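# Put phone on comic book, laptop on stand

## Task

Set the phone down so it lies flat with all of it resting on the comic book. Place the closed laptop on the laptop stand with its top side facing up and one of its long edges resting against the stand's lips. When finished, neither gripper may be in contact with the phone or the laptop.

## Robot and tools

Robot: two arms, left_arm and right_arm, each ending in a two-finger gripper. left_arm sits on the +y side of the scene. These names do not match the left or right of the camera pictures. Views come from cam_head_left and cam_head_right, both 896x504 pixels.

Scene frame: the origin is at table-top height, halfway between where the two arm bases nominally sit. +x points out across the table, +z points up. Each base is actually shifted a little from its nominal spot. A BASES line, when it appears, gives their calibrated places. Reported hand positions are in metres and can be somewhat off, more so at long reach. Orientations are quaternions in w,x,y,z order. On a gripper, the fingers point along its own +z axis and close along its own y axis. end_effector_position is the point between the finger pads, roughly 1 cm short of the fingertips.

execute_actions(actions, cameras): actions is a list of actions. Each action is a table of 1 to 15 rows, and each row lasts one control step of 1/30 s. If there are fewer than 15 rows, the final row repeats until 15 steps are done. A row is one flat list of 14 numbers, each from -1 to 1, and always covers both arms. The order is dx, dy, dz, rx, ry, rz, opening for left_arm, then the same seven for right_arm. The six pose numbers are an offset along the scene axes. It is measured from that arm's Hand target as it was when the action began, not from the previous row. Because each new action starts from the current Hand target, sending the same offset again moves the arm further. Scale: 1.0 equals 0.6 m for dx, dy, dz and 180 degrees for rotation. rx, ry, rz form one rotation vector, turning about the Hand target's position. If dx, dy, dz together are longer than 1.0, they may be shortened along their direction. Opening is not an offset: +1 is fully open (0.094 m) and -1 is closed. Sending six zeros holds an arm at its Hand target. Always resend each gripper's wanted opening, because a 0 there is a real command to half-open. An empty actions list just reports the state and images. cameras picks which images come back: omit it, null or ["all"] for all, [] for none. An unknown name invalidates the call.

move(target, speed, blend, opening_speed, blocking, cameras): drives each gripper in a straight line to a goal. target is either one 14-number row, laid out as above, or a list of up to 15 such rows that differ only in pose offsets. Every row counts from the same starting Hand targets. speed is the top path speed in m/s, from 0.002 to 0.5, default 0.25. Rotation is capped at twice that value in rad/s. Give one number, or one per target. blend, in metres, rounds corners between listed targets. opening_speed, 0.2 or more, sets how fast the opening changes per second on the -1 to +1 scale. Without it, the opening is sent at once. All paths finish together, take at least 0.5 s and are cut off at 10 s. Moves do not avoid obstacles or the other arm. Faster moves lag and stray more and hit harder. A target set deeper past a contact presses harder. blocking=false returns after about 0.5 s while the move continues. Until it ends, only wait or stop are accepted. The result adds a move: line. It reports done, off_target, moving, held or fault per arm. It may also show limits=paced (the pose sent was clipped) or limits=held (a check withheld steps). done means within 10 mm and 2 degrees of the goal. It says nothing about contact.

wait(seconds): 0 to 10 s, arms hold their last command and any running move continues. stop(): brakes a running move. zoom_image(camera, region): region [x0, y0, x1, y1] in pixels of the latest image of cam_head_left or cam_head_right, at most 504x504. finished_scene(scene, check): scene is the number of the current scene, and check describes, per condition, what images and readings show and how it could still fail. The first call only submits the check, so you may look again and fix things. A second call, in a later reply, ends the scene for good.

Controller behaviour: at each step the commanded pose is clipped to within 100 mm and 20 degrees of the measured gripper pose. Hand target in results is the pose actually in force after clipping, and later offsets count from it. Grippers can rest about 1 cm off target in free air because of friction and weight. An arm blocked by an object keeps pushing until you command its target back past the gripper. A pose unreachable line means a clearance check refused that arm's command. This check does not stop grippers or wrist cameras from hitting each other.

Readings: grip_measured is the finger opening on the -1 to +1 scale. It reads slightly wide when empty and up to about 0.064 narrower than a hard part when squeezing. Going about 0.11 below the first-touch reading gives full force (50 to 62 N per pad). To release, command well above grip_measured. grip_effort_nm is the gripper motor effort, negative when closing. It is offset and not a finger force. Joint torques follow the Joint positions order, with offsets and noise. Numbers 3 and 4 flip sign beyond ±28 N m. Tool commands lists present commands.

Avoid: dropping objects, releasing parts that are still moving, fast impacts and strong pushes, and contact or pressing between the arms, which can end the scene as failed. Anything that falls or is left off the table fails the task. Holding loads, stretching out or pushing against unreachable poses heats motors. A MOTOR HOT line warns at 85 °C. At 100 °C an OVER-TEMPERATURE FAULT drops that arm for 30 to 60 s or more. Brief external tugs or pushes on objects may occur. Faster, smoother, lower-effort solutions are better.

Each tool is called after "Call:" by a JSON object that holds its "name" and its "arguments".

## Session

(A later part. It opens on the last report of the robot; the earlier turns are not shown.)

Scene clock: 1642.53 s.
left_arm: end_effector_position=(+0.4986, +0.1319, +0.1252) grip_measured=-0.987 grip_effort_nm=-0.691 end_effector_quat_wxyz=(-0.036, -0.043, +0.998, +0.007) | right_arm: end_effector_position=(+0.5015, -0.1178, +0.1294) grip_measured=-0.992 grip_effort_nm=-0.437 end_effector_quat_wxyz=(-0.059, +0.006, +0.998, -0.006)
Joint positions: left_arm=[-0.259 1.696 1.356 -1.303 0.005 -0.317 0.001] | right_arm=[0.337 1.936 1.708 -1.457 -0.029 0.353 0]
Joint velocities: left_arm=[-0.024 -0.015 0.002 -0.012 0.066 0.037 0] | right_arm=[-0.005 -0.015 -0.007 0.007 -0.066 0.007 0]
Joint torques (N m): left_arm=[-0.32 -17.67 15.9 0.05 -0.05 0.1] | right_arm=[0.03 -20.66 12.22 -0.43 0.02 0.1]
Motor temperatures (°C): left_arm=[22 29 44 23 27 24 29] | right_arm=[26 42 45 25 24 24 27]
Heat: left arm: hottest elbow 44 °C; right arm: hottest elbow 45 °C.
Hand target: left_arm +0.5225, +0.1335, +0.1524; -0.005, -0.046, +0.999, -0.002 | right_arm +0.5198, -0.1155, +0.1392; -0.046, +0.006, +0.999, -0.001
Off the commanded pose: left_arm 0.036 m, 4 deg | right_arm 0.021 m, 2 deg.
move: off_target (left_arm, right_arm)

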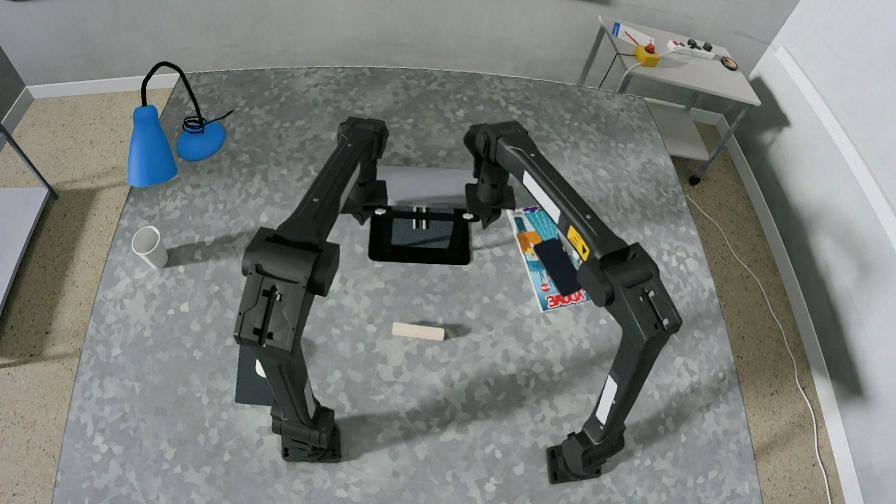

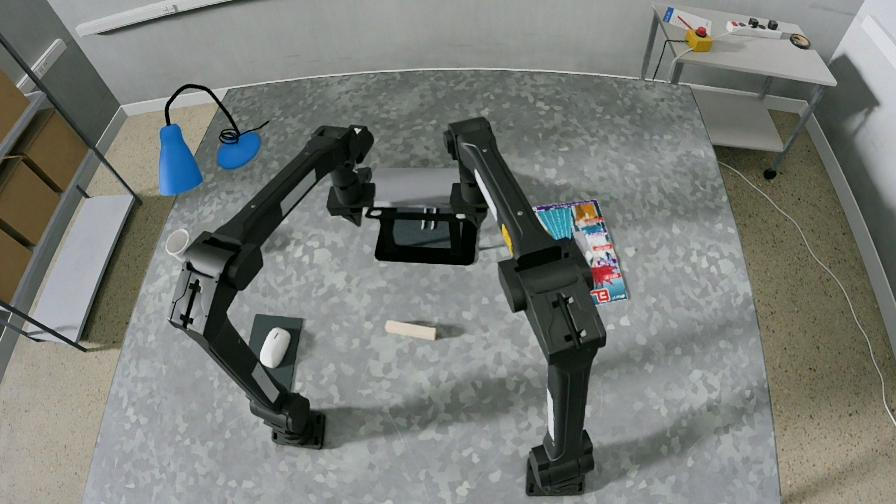

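Call:
{"name": "move", "arguments": {"target": [0.045,0.0,0.015,0,0,0,-1,0.045,0,0.02,0,0,0,-1], "speed": 0.04}}

Call:
{"name": "zoom_image", "arguments": {"camera": "cam_head_left", "region": [340, 130, 500, 270]}}

Call:
{"name": "zoom_image", "arguments": {"camera": "cam_head_right", "region": [310, 130, 510, 280]}}

Scene clock: 1647.50 s.
left_arm: end_effector_position=(+0.5262, +0.1306, +0.1426) grip_measured=-0.987 grip_effort_nm=-0.686 end_effector_quat_wxyz=(-0.026, -0.043, +0.999, +0.004) | right_arm: end_effector_position=(+0.5284, -0.1146, +0.1492) grip_measured=-0.992 grip_effort_nm=-0.437 end_effector_quat_wxyz=(-0.052, +0.004, +0.999, -0.003)
Joint positions: left_arm=[-0.249 1.738 1.461 -1.347 0.005 -0.306 0.001] | right_arm=[0.327 1.988 1.843 -1.526 -0.029 0.339 0]
Joint velocities: left_arm=[-0.005 -0.005 0.007 -0.002 -0.066 0.037 0] | right_arm=[0.005 -0.015 -0.012 -0.002 -0.051 -0.051 0.001]
Joint torques (N m): left_arm=[0.03 -16.67 16.06 -0.01 -0.04 0.08] | right_arm=[-0.32 -20.54 12.42 -0.29 0.07 0.09]
Motor temperatures (°C): left_arm=[22 30 45 23 27 24 29] | right_arm=[26 42 45 25 24 24 27]
Heat: left arm: hottest elbow 45 °C; right arm: hottest elbow 45 °C.
Hand target: left_arm +0.5496, +0.1332, +0.1610; -0.005, -0.046, +0.999, -0.001 | right_arm +0.5470, -0.1156, +0.1509; -0.045, +0.006, +0.999, -0.001
Off the commanded pose: left_arm 0.030 m, 3 deg | right_arm 0.019 m, 1 deg.
move: off_target (left_arm, right_arm)

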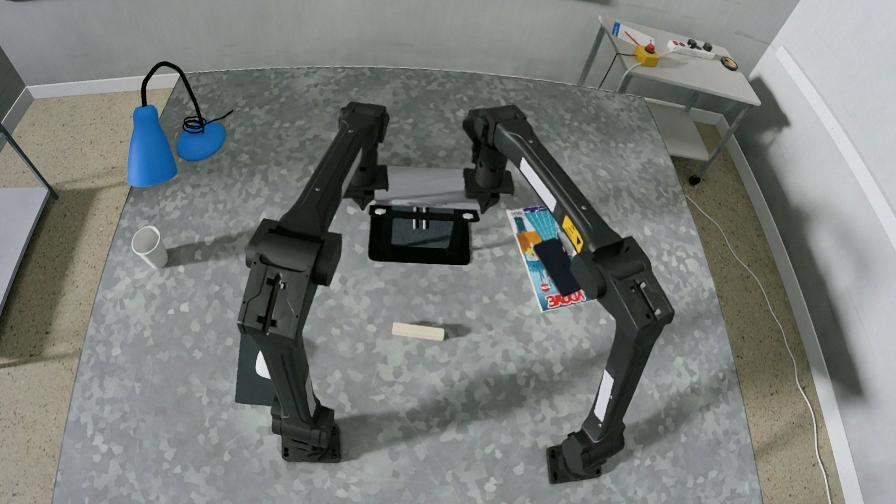

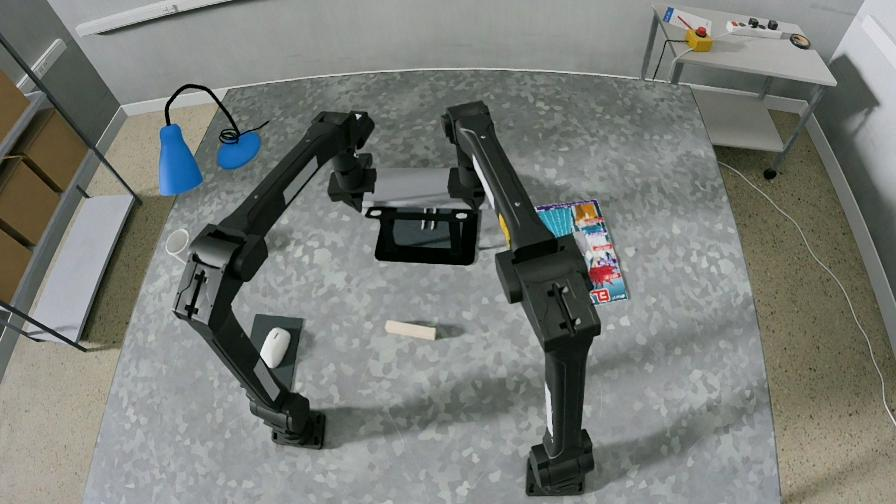

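Scaled by 3.150.

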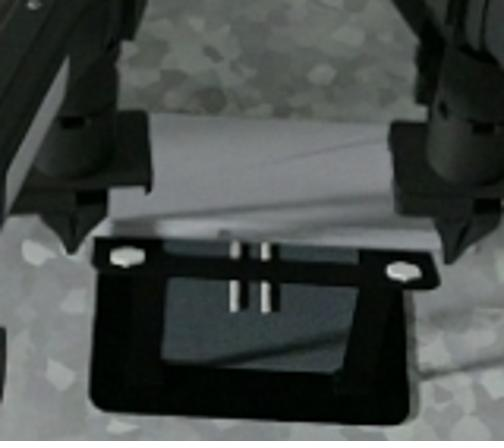

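Scaled by 2.520.

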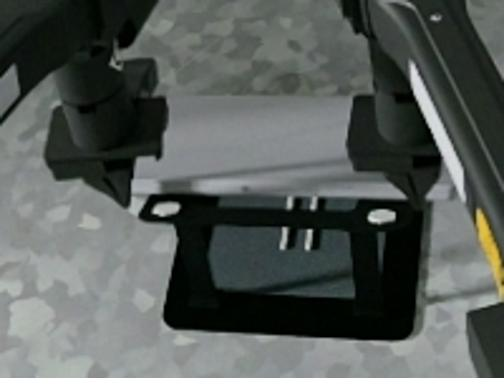

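Call:
{"name": "move", "arguments": {"target": [0.01,0.0,-0.035,0,0,0,-1,0.01,0,-0.038,0,0,0,-1], "speed": 0.04}}

Call:
{"name": "zoom_image", "arguments": {"camera": "cam_head_left", "region": [340, 130, 500, 270]}}

Scene clock: 1655.50 s.
left_arm: end_effector_position=(+0.5307, +0.1304, +0.1296) grip_measured=-0.987 grip_effort_nm=-0.686 end_effector_quat_wxyz=(-0.031, -0.042, +0.999, +0.006) | right_arm: end_effector_position=(+0.5346, -0.1142, +0.1324) grip_measured=-0.992 grip_effort_nm=-0.432 end_effector_quat_wxyz=(-0.055, +0.004, +0.998, -0.004)
Joint positions: left_arm=[-0.248 1.765 1.461 -1.33 0.005 -0.304 0.001] | right_arm=[0.324 2.017 1.843 -1.503 -0.029 0.335 0]
Joint velocities: left_arm=[0.005 -0.015 -0.007 -0.007 0.081 -0.022 0] | right_arm=[-0.015 0.005 -0.012 -0.002 -0.037 -0.022 -0.001]
Joint torques (N m): left_arm=[0.03 -16.67 14.58 0.88 -0.06 0.11] | right_arm=[-0.38 -21.36 11.12 0.27 0.08 0.08]
Motor temperatures (°C): left_arm=[22 30 46 23 27 24 29] | right_arm=[26 42 45 25 24 24 27]
Heat: left arm: hottest elbow 46 °C; right arm: hottest elbow 45 °C.
Hand target: left_arm +0.5553, +0.1330, +0.1400; -0.005, -0.046, +0.999, -0.001 | right_arm +0.5528, -0.1161, +0.1281; -0.045, +0.006, +0.999, -0.001
Off the commanded pose: left_arm 0.027 m, 3 deg | right_arm 0.019 m, 1 deg.
move: off_target (left_arm, right_arm)

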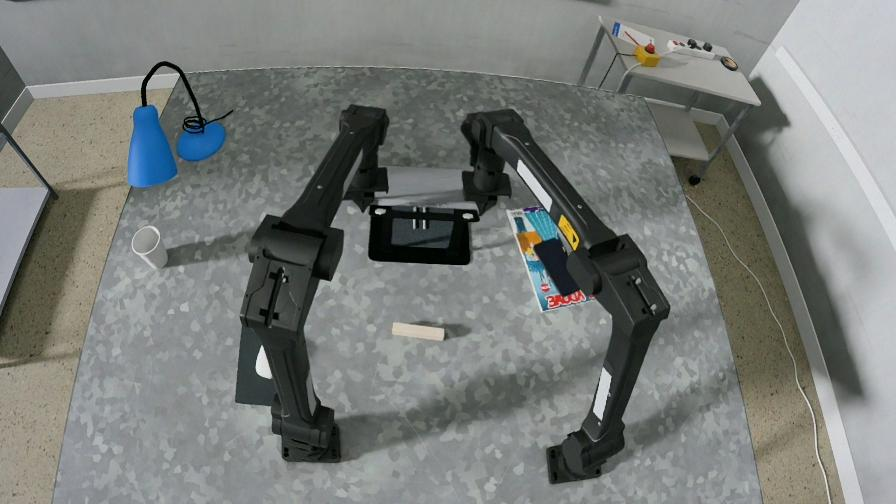

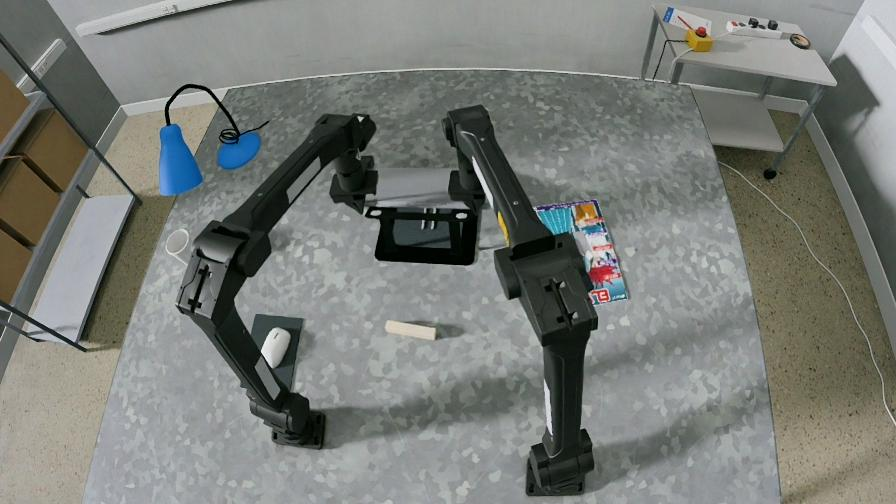

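Scaled by 3.150.

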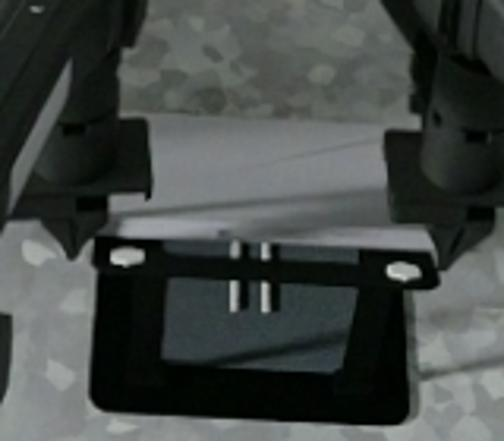

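Call:
{"name": "move", "arguments": {"target": [0.0,0.0,0.0,0,0,0,-1,0.0,-0.02,0.0,0,0,0,-1], "speed": 0.04, "cameras": []}}

Call:
{"name": "move", "arguments": {"target": [0.016,0.0,0.005,0,0,0,-1,0.016,0,0.005,0,0,0,-1], "speed": 0.03}}

Call:
{"name": "zoom_image", "arguments": {"camera": "cam_head_left", "region": [340, 130, 500, 270]}}

Scene clock: 1660.60 s.
left_arm: end_effector_position=(+0.5307, +0.1304, +0.1296) grip_measured=-0.987 grip_effort_nm=-0.691 end_effector_quat_wxyz=(-0.031, -0.042, +0.999, +0.006) | right_arm: end_effector_position=(+0.5387, -0.1232, +0.1323) grip_measured=-0.992 grip_effort_nm=-0.437 end_effector_quat_wxyz=(-0.053, +0.003, +0.999, -0.002)
Joint positions: left_arm=[-0.248 1.765 1.461 -1.33 0.005 -0.304 0.001] | right_arm=[0.308 2.017 1.843 -1.499 -0.028 0.317 0]
Joint velocities: left_arm=[0.005 -0.005 0.022 -0.007 0.022 0.037 0] | right_arm=[-0.024 -0.015 -0.017 -0.012 -0.037 -0.037 0.001]
Joint torques (N m): left_arm=[-0.38 -16.73 14.65 0.81 0.01 0.08] | right_arm=[-0.5 -21.77 10.09 0.31 0.12 0.06]
Motor temperatures (°C): left_arm=[22 30 46 23 27 24 29] | right_arm=[26 42 45 25 24 24 27]
Heat: left arm: hottest elbow 46 °C; right arm: hottest elbow 45 °C.
Hand target: left_arm +0.5553, +0.1330, +0.1400; -0.005, -0.046, +0.999, -0.001 | right_arm +0.5527, -0.1282, +0.1283; -0.045, +0.006, +0.999, -0.001
Off the commanded pose: left_arm 0.027 m, 3 deg | right_arm 0.016 m, 1 deg.
move: off_target (left_arm, right_arm)
No camera images: "cameras" was empty.

Scene clock: 1661.50 s.
left_arm: end_effector_position=(+0.5315, +0.1306, +0.1293) grip_measured=-0.987 grip_effort_nm=-0.691 end_effector_quat_wxyz=(-0.035, -0.041, +0.999, +0.007) | right_arm: end_effector_position=(+0.5388, -0.1236, +0.1326) grip_measured=-0.992 grip_effort_nm=-0.442 end_effector_quat_wxyz=(-0.055, +0.000, +0.998, -0.003)
Joint positions: left_arm=[-0.247 1.771 1.47 -1.339 0.005 -0.3 0.001] | right_arm=[0.307 2.021 1.849 -1.507 -0.028 0.312 0]
Joint velocities: left_arm=[-0.005 -0.005 -0.002 0.002 -0.022 0.007 0] | right_arm=[0.005 -0.005 -0.017 0.007 0.007 0.022 0]
Joint torques (N m): left_arm=[0.09 -15.38 16.94 0.68 -0.04 0.04] | right_arm=[-0.73 -20.54 12.83 -0.23 0.13 0.09]
Motor temperatures (°C): left_arm=[22 30 46 23 27 24 29] | right_arm=[26 42 45 25 24 24 27]
Heat: left arm: hottest elbow 46 °C; right arm: hottest elbow 45 °C.
Hand target: left_arm +0.5649, +0.1328, +0.1429; -0.005, -0.046, +0.999, -0.001 | right_arm +0.5623, -0.1283, +0.1313; -0.045, +0.006, +0.999, -0.001
Off the commanded pose: left_arm 0.036 m, 4 deg | right_arm 0.024 m, 1 deg.
move: off_target (left_arm, right_arm)

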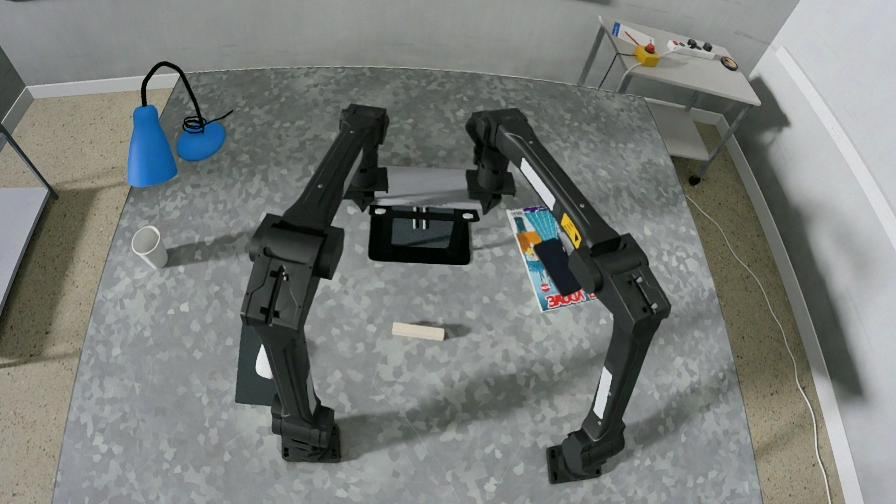

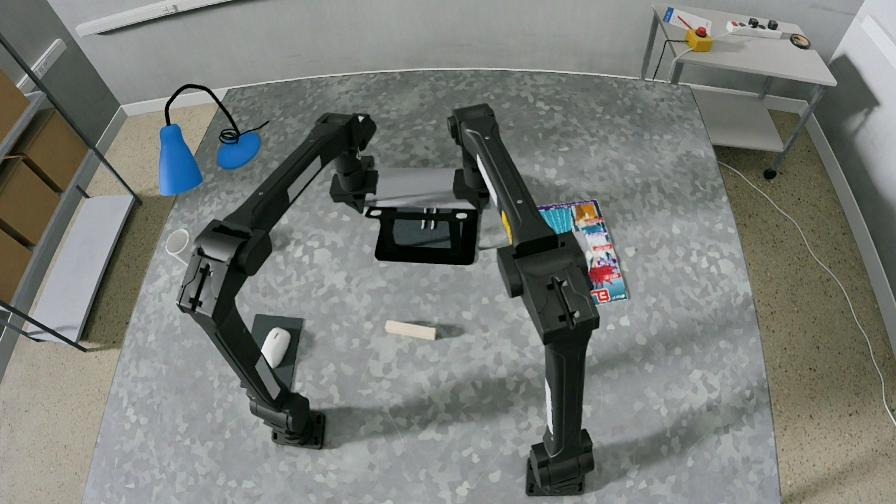

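Scaled by 3.150.

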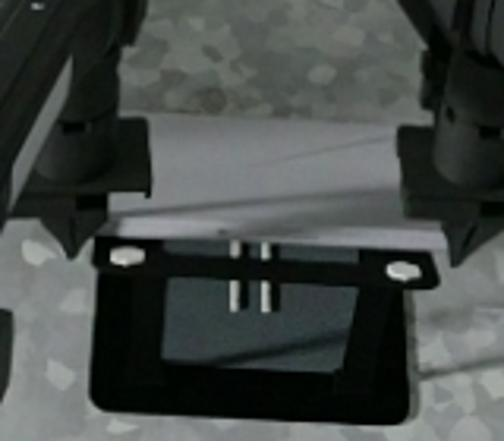

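Call:
{"name": "move", "arguments": {"target": [0.016,0.0,0.003,0,0,0,-1,0.012,0,0.003,0,0,0,-1], "speed": 0.03}}

Call:
{"name": "zoom_image", "arguments": {"camera": "cam_head_left", "region": [340, 130, 500, 270]}}

Scene clock: 1665.07 s.
left_arm: end_effector_position=(+0.5327, +0.1311, +0.1296) grip_measured=-0.987 grip_effort_nm=-0.686 end_effector_quat_wxyz=(-0.046, -0.040, +0.998, +0.009) | right_arm: end_effector_position=(+0.5398, -0.1235, +0.1331) grip_measured=-0.992 grip_effort_nm=-0.437 end_effector_quat_wxyz=(-0.064, -0.001, +0.998, -0.006)
Joint positions: left_arm=[-0.245 1.788 1.493 -1.368 0.005 -0.296 0.001] | right_arm=[0.307 2.037 1.875 -1.535 -0.029 0.309 0]
Joint velocities: left_arm=[0.005 0.015 0.007 -0.012 0.022 -0.095 0] | right_arm=[-0.015 -0.024 0.012 -0.002 -0.095 0.051 0]
Joint torques (N m): left_arm=[-0.15 -16.09 18.21 0.95 -0.04 0.09] | right_arm=[-0.91 -20.31 13.35 0.29 0.17 0.09]
Motor temperatures (°C): left_arm=[22 30 46 23 27 24 29] | right_arm=[26 42 46 25 24 24 27]
Heat: left arm: hottest elbow 46 °C; right arm: hottest elbow 46 °C.
Hand target: left_arm +0.5746, +0.1329, +0.1447; -0.005, -0.046, +0.999, -0.001 | right_arm +0.5696, -0.1284, +0.1330; -0.045, +0.006, +0.999, -0.001
Off the commanded pose: left_arm 0.045 m, 5 deg | right_arm 0.030 m, 2 deg.
move: off_target (left_arm, right_arm)

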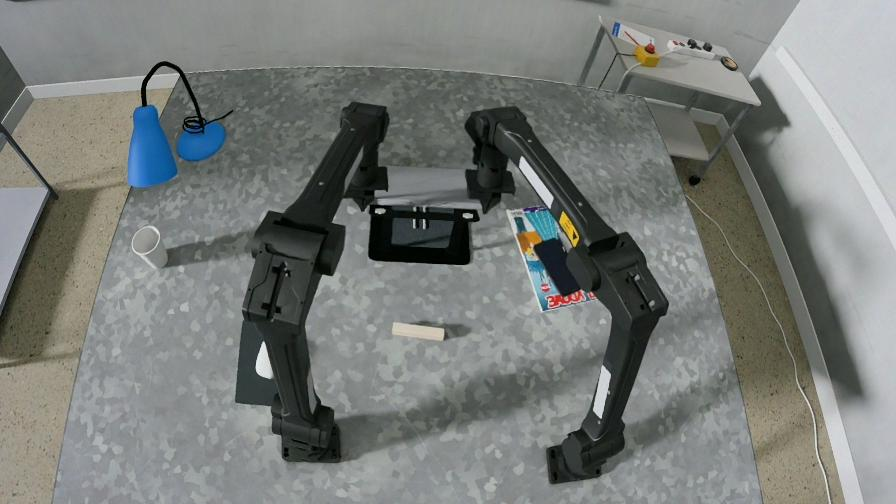

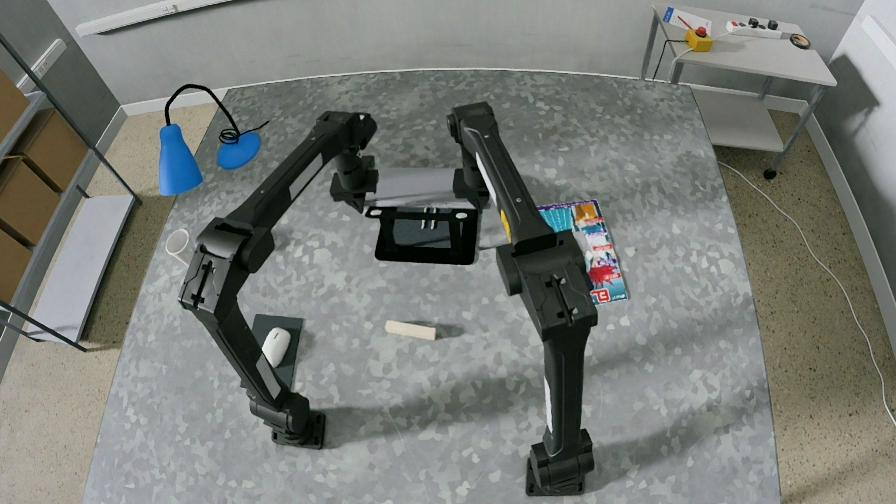

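Scaled by 3.150.

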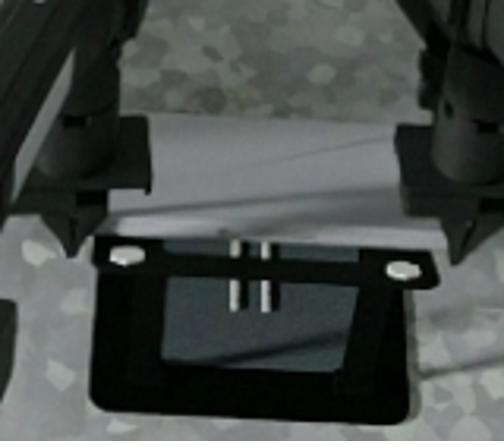

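Call:
{"name": "zoom_image", "arguments": {"camera": "cam_head_left", "region": [350, 165, 430, 235]}}

Call:
{"name": "zoom_image", "arguments": {"camera": "cam_head_left", "region": [420, 165, 500, 235]}}

Call:
{"name": "zoom_image", "arguments": {"camera": "cam_head_right", "region": [350, 165, 430, 235]}}

Call:
{"name": "zoom_image", "arguments": {"camera": "cam_head_right", "region": [420, 165, 500, 235]}}

Scaled by 6.300.

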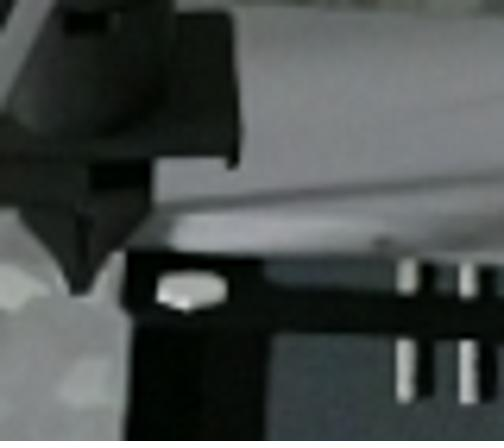

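Scaled by 6.300.

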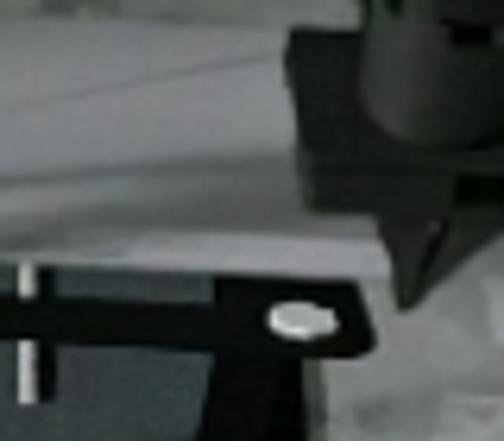

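Scaled by 6.300.

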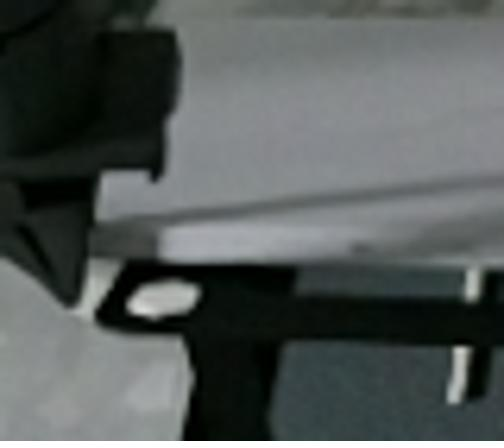

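Scaled by 6.300.

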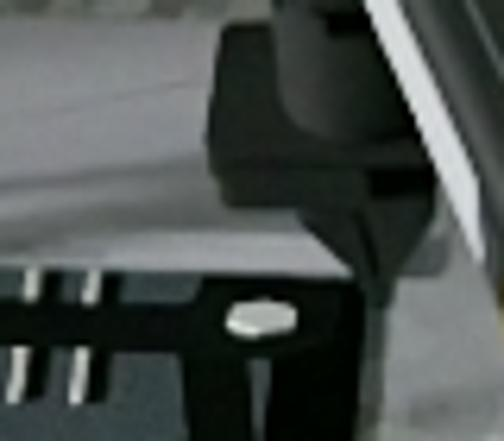

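Call:
{"name": "move", "arguments": {"target": [0.018,0.0,0.0,0,0,0,-1,0.018,0,0.0,0,0,0,-1], "speed": 0.03}}

Call:
{"name": "zoom_image", "arguments": {"camera": "cam_head_left", "region": [350, 165, 430, 235]}}

Call:
{"name": "zoom_image", "arguments": {"camera": "cam_head_left", "region": [420, 165, 500, 235]}}

Scene clock: 1674.47 s.
left_arm: end_effector_position=(+0.5477, +0.1307, +0.1297) grip_measured=-0.987 grip_effort_nm=-0.686 end_effector_quat_wxyz=(-0.041, -0.041, +0.998, +0.008) | right_arm: end_effector_position=(+0.5516, -0.1236, +0.1336) grip_measured=-0.992 grip_effort_nm=-0.437 end_effector_quat_wxyz=(-0.064, +0.000, +0.998, -0.005)
Joint positions: left_arm=[-0.24 1.82 1.538 -1.374 0.005 -0.293 0.001] | right_arm=[0.301 2.068 1.928 -1.556 -0.029 0.304 0]
Joint velocities: left_arm=[-0.015 -0.015 -0.002 -0.022 -0.081 -0.037 0] | right_arm=[-0.015 -0.005 0.002 -0.002 0.007 -0.022 0]
Joint torques (N m): left_arm=[-0.21 -16.97 17.72 0.81 -0.06 0.08] | right_arm=[-0.91 -20.95 13.41 0.31 0.18 0.1]
Motor temperatures (°C): left_arm=[22 30 48 24 27 24 29] | right_arm=[26 41 49 25 24 24 27]
Heat: left arm: hottest elbow 48 °C; right arm: hottest elbow 49 °C.
Hand target: left_arm +0.5854, +0.1327, +0.1446; -0.005, -0.046, +0.999, -0.001 | right_arm +0.5805, -0.1286, +0.1330; -0.045, +0.006, +0.999, -0.001
Off the commanded pose: left_arm 0.041 m, 4 deg | right_arm 0.029 m, 2 deg.
move: off_target (left_arm, right_arm)

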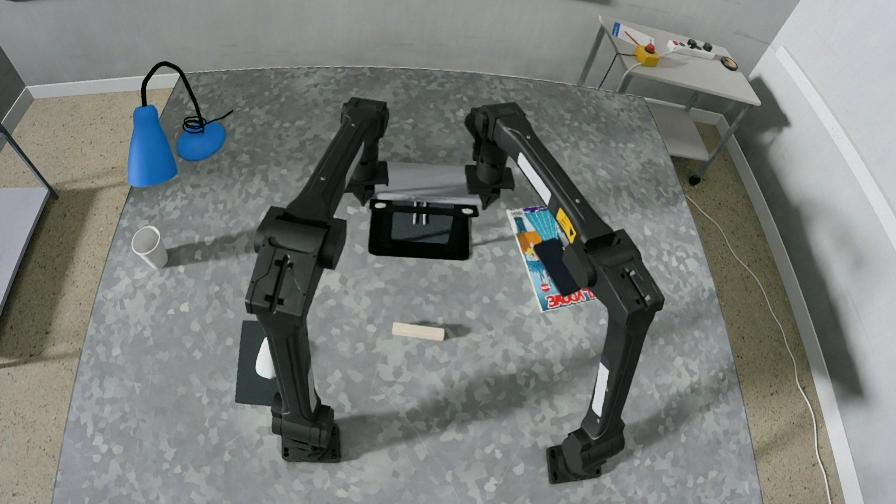

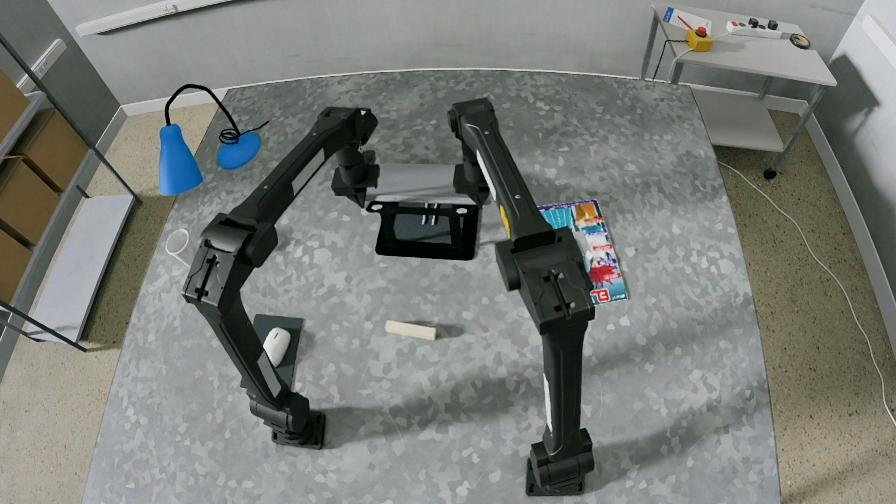

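Scaled by 6.300.

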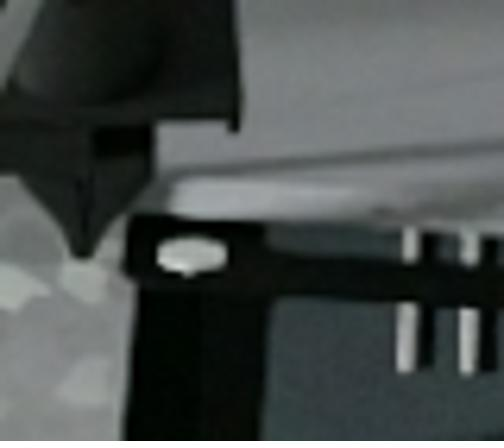

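Scaled by 6.300.

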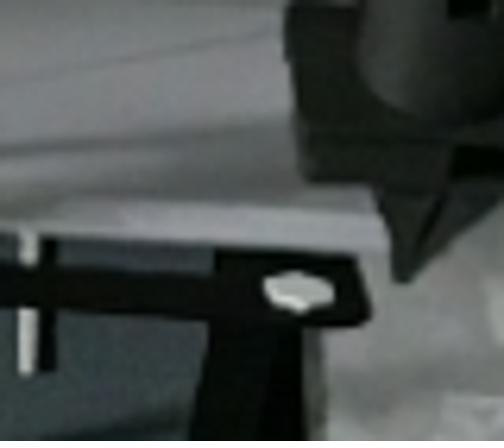

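Call:
{"name": "move", "arguments": {"target": [[-0.13,0,0,0,0,0,-1,-0.12,-0.01,0,0,0,0,-1],[-0.2,0.02,0.1,0,0,0,-1,-0.19,-0.03,0.1,0,0,0,-1],[-0.4,0.25,0.3,0,0,0,-1,-0.4,-0.22,0.3,0,0,0,-1]], "speed": 0.15}}

Call:
{"name": "zoom_image", "arguments": {"camera": "cam_head_left", "region": [340, 130, 500, 270]}}

Call:
{"name": "zoom_image", "arguments": {"camera": "cam_head_right", "region": [340, 130, 500, 270]}}

Call:
{"name": "zoom_image", "arguments": {"camera": "cam_head_left", "region": [490, 180, 650, 320]}}

Scene clock: 1682.00 s.
left_arm: end_effector_position=(+0.3544, +0.2838, +0.3259) grip_measured=-0.987 grip_effort_nm=-0.686 end_effector_quat_wxyz=(+0.038, -0.044, +0.998, +0.002) | right_arm: end_effector_position=(+0.3455, -0.2502, +0.3197) grip_measured=-0.992 grip_effort_nm=-0.437 end_effector_quat_wxyz=(+0.014, +0.004, +1.000, +0.010)
Joint positions: left_arm=[0.101 1.152 1.328 -1.672 0.002 0.041 0.001] | right_arm=[0.152 1.318 1.452 -1.674 -0.016 0.166 0]
Joint velocities: left_arm=[-0.005 0.005 -0.007 0.012 -0.154 -0.037 -0.001] | right_arm=[0.005 -0.005 -0.002 -0.002 0.007 -0.037 0.001]
Joint torques (N m): left_arm=[0.15 -9.76 9.87 0.38 -0.03 0.09] | right_arm=[-0.15 -12.45 7.58 -0.09 0.11 0.09]
Motor temperatures (°C): left_arm=[22 30 47 24 27 24 29] | right_arm=[26 41 48 25 24 24 27]
Heat: left arm: hottest elbow 47 °C; right arm: hottest elbow 48 °C.
Hand target: left_arm +0.3492, +0.2875, +0.3254; -0.007, -0.046, +0.999, -0.001 | right_arm +0.3408, -0.2554, +0.3170; -0.044, +0.005, +0.999, -0.001
Off the commanded pose: left_arm 0.009 m, 5 deg | right_arm 0.013 m, 7 deg.
joint sent to its limit (left arm) — joint 4 (wrist pitch), lower limit. The joint targets are off in position and orientation.
joint sent to its limit (right arm) — joint 4 (wrist pitch), lower limit. The joint targets are off in position and orientation.
move: off_target (left_arm, right_arm)

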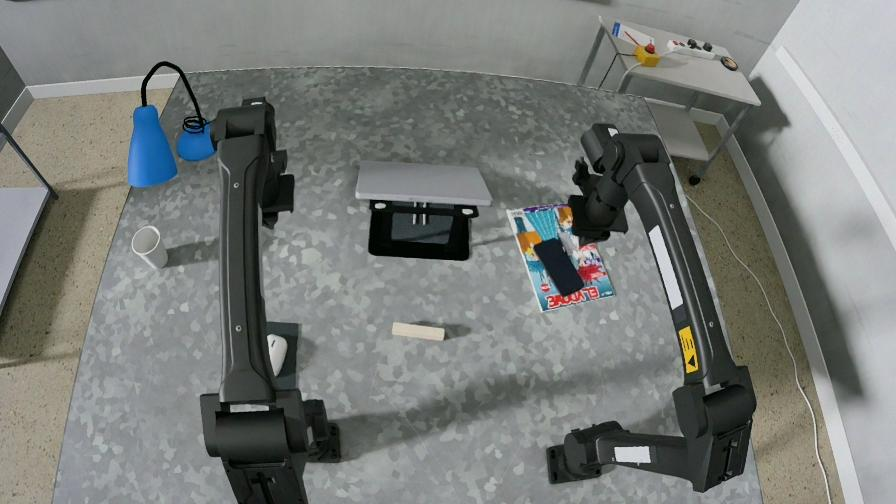

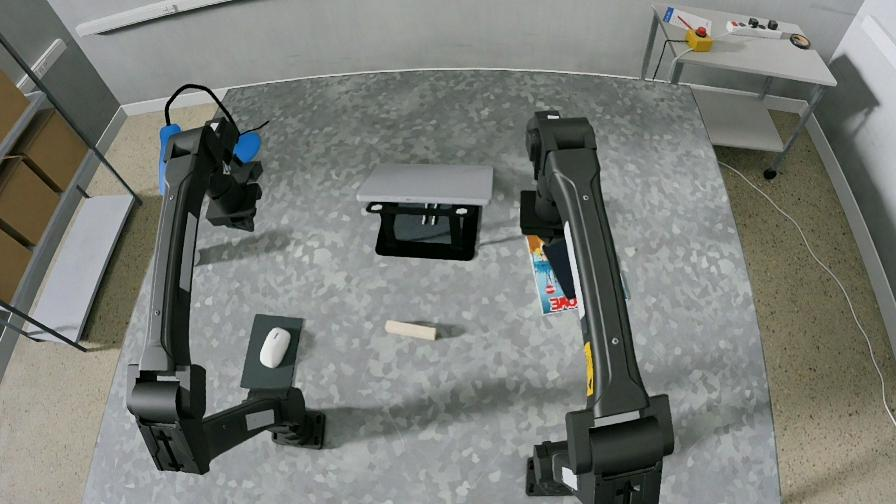

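Scaled by 3.150.

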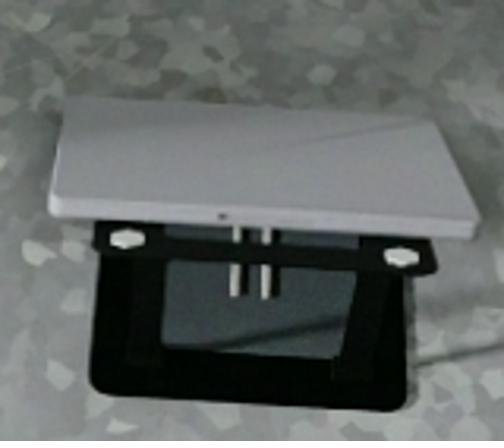

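Scaled by 3.150.

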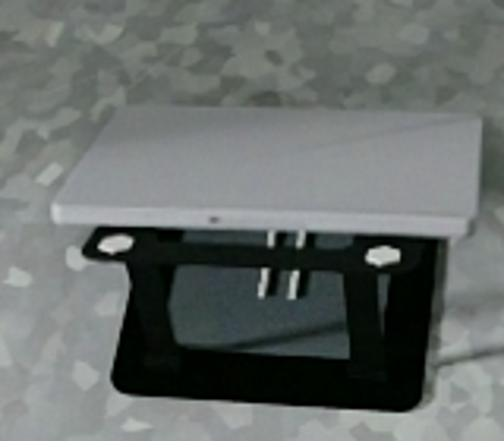

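Scaled by 3.150.

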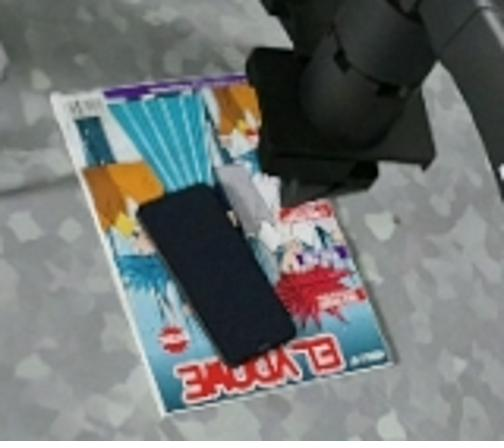

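Call:
{"name": "zoom_image", "arguments": {"camera": "cam_head_left", "region": [350, 150, 430, 220]}}

Call:
{"name": "zoom_image", "arguments": {"camera": "cam_head_left", "region": [420, 150, 500, 220]}}

Call:
{"name": "zoom_image", "arguments": {"camera": "cam_head_right", "region": [350, 150, 430, 220]}}

Call:
{"name": "zoom_image", "arguments": {"camera": "cam_head_right", "region": [420, 150, 500, 220]}}

Scaled by 6.300.

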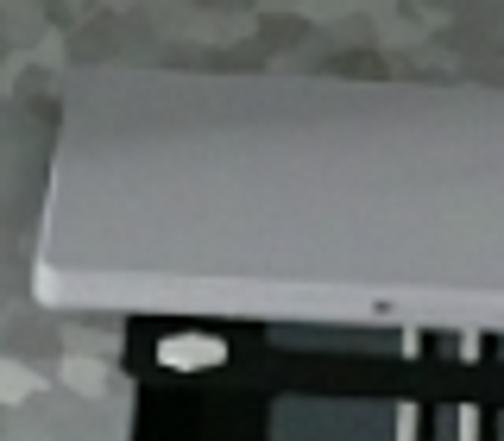

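Scaled by 6.300.

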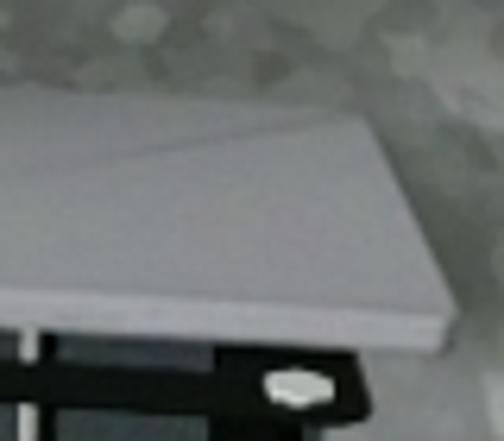

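Scaled by 6.300.

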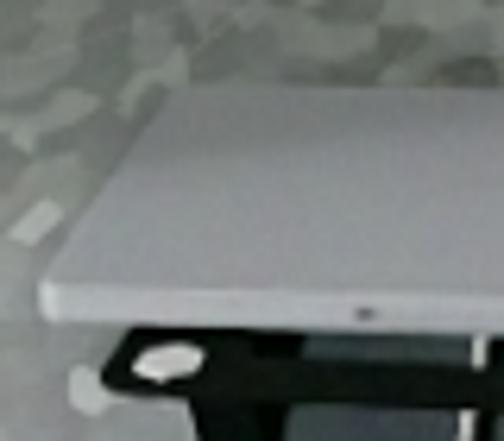

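Scaled by 6.300.

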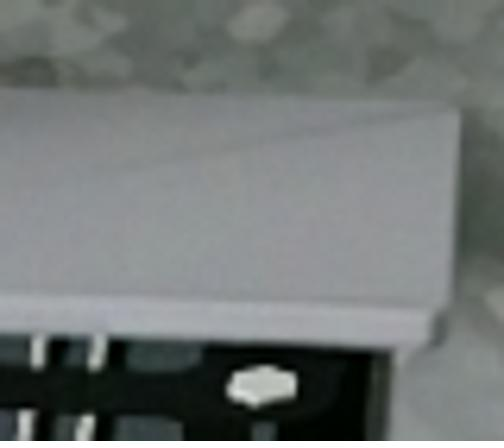

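Call:
{"name": "finished_scene", "arguments": {"scene": 1, "check": "Phone: lies flat inside the comic outline with margin on all sides in the latest zoom; no tilt visible. Laptop: closed, top face up, on the stand, parallel to the plate; far edge hides the lips; pushing on its near edge moved laptop and stand together with unchanged gap, so it is against the lips. Cannot see the lips directly. Hands are ~20 cm away and above, touching nothing. Nothing fell."}}

This call ended nothing. Check each condition that your pictures could not show: look closer or test it, and mend what is not met. Then call finished_scene again.

Call:
{"name": "execute_actions", "arguments": {"actions": []}}

Scene clock: 1689.30 s.
left_arm: end_effector_position=(+0.3544, +0.2838, +0.3259) grip_measured=-0.987 grip_effort_nm=-0.691 end_effector_quat_wxyz=(+0.038, -0.044, +0.998, +0.002) | right_arm: end_effector_position=(+0.3455, -0.2502, +0.3197) grip_measured=-0.992 grip_effort_nm=-0.437 end_effector_quat_wxyz=(+0.014, +0.004, +1.000, +0.010)
Joint positions: left_arm=[0.101 1.152 1.328 -1.672 0.002 0.042 0.001] | right_arm=[0.152 1.318 1.452 -1.674 -0.016 0.165 0]
Joint velocities: left_arm=[-0.005 -0.005 -0.002 -0.012 -0.007 -0.022 0] | right_arm=[-0.005 -0.015 0.002 -0.002 0.037 -0.051 0.001]
Joint torques (N m): left_arm=[-0.79 -9.17 9.81 0.36 -0.06 0.13] | right_arm=[-0.21 -12.34 7.38 -0.1 0.11 0.09]
Motor temperatures (°C): left_arm=[22 30 46 23 27 24 29] | right_arm=[26 41 48 25 24 24 26]
Heat: left arm: hottest elbow 46 °C; right arm: hottest elbow 48 °C.
Hand target: left_arm +0.3492, +0.2875, +0.3254; -0.007, -0.046, +0.999, -0.001 | right_arm +0.3408, -0.2553, +0.3170; -0.044, +0.005, +0.999, -0.001
Tool commands: left_gripper/opening=-1.0 right_gripper/opening=-1.0
Off the commanded pose: left_arm 0.009 m, 5 deg | right_arm 0.013 m, 7 deg.

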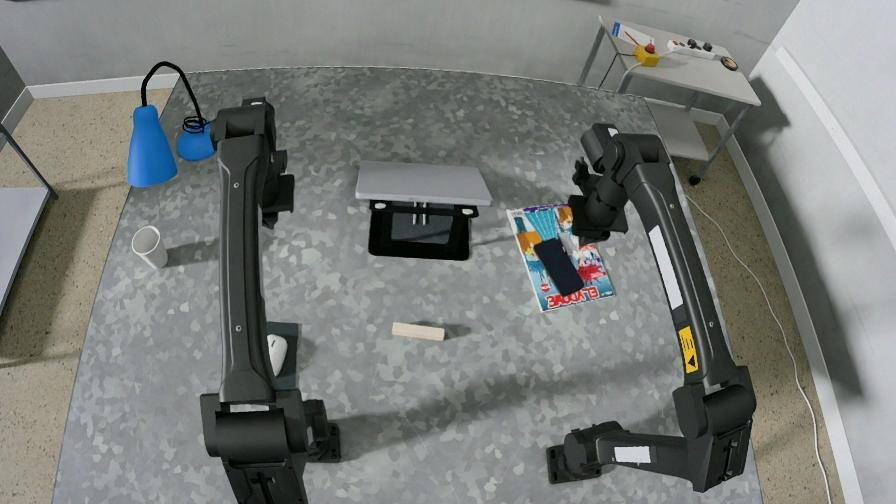

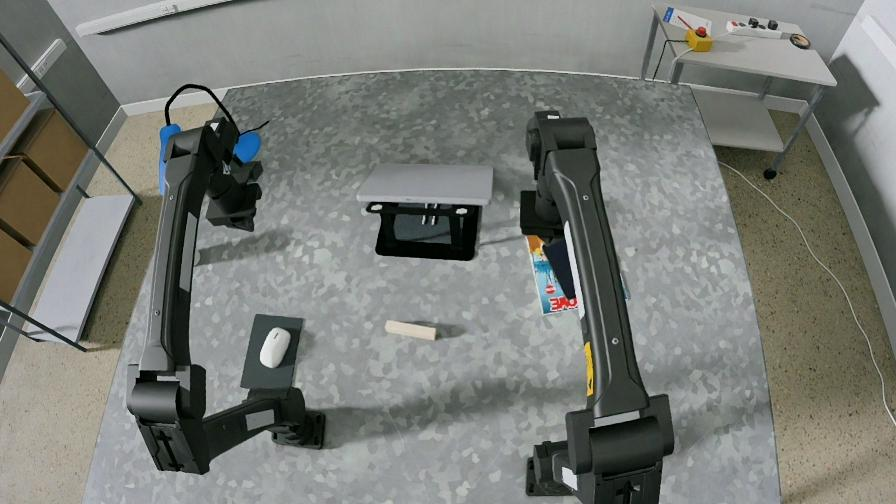

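Call:
{"name": "finished_scene", "arguments": {"scene": 1, "check": "Phone: wholly inside the comic outline with margins on all sides, lying flat. Laptop: on stand, top face up, parallel to the stand, centred, far edge at lips position (push test on its near edge moved laptop and stand as one with gap unchanged; far-edge image height inconsistent with riding over the lips). Lips themselves hidden by the laptop. Both hands well clear and nothing has fallen."}}

The scene is finished: the task was done.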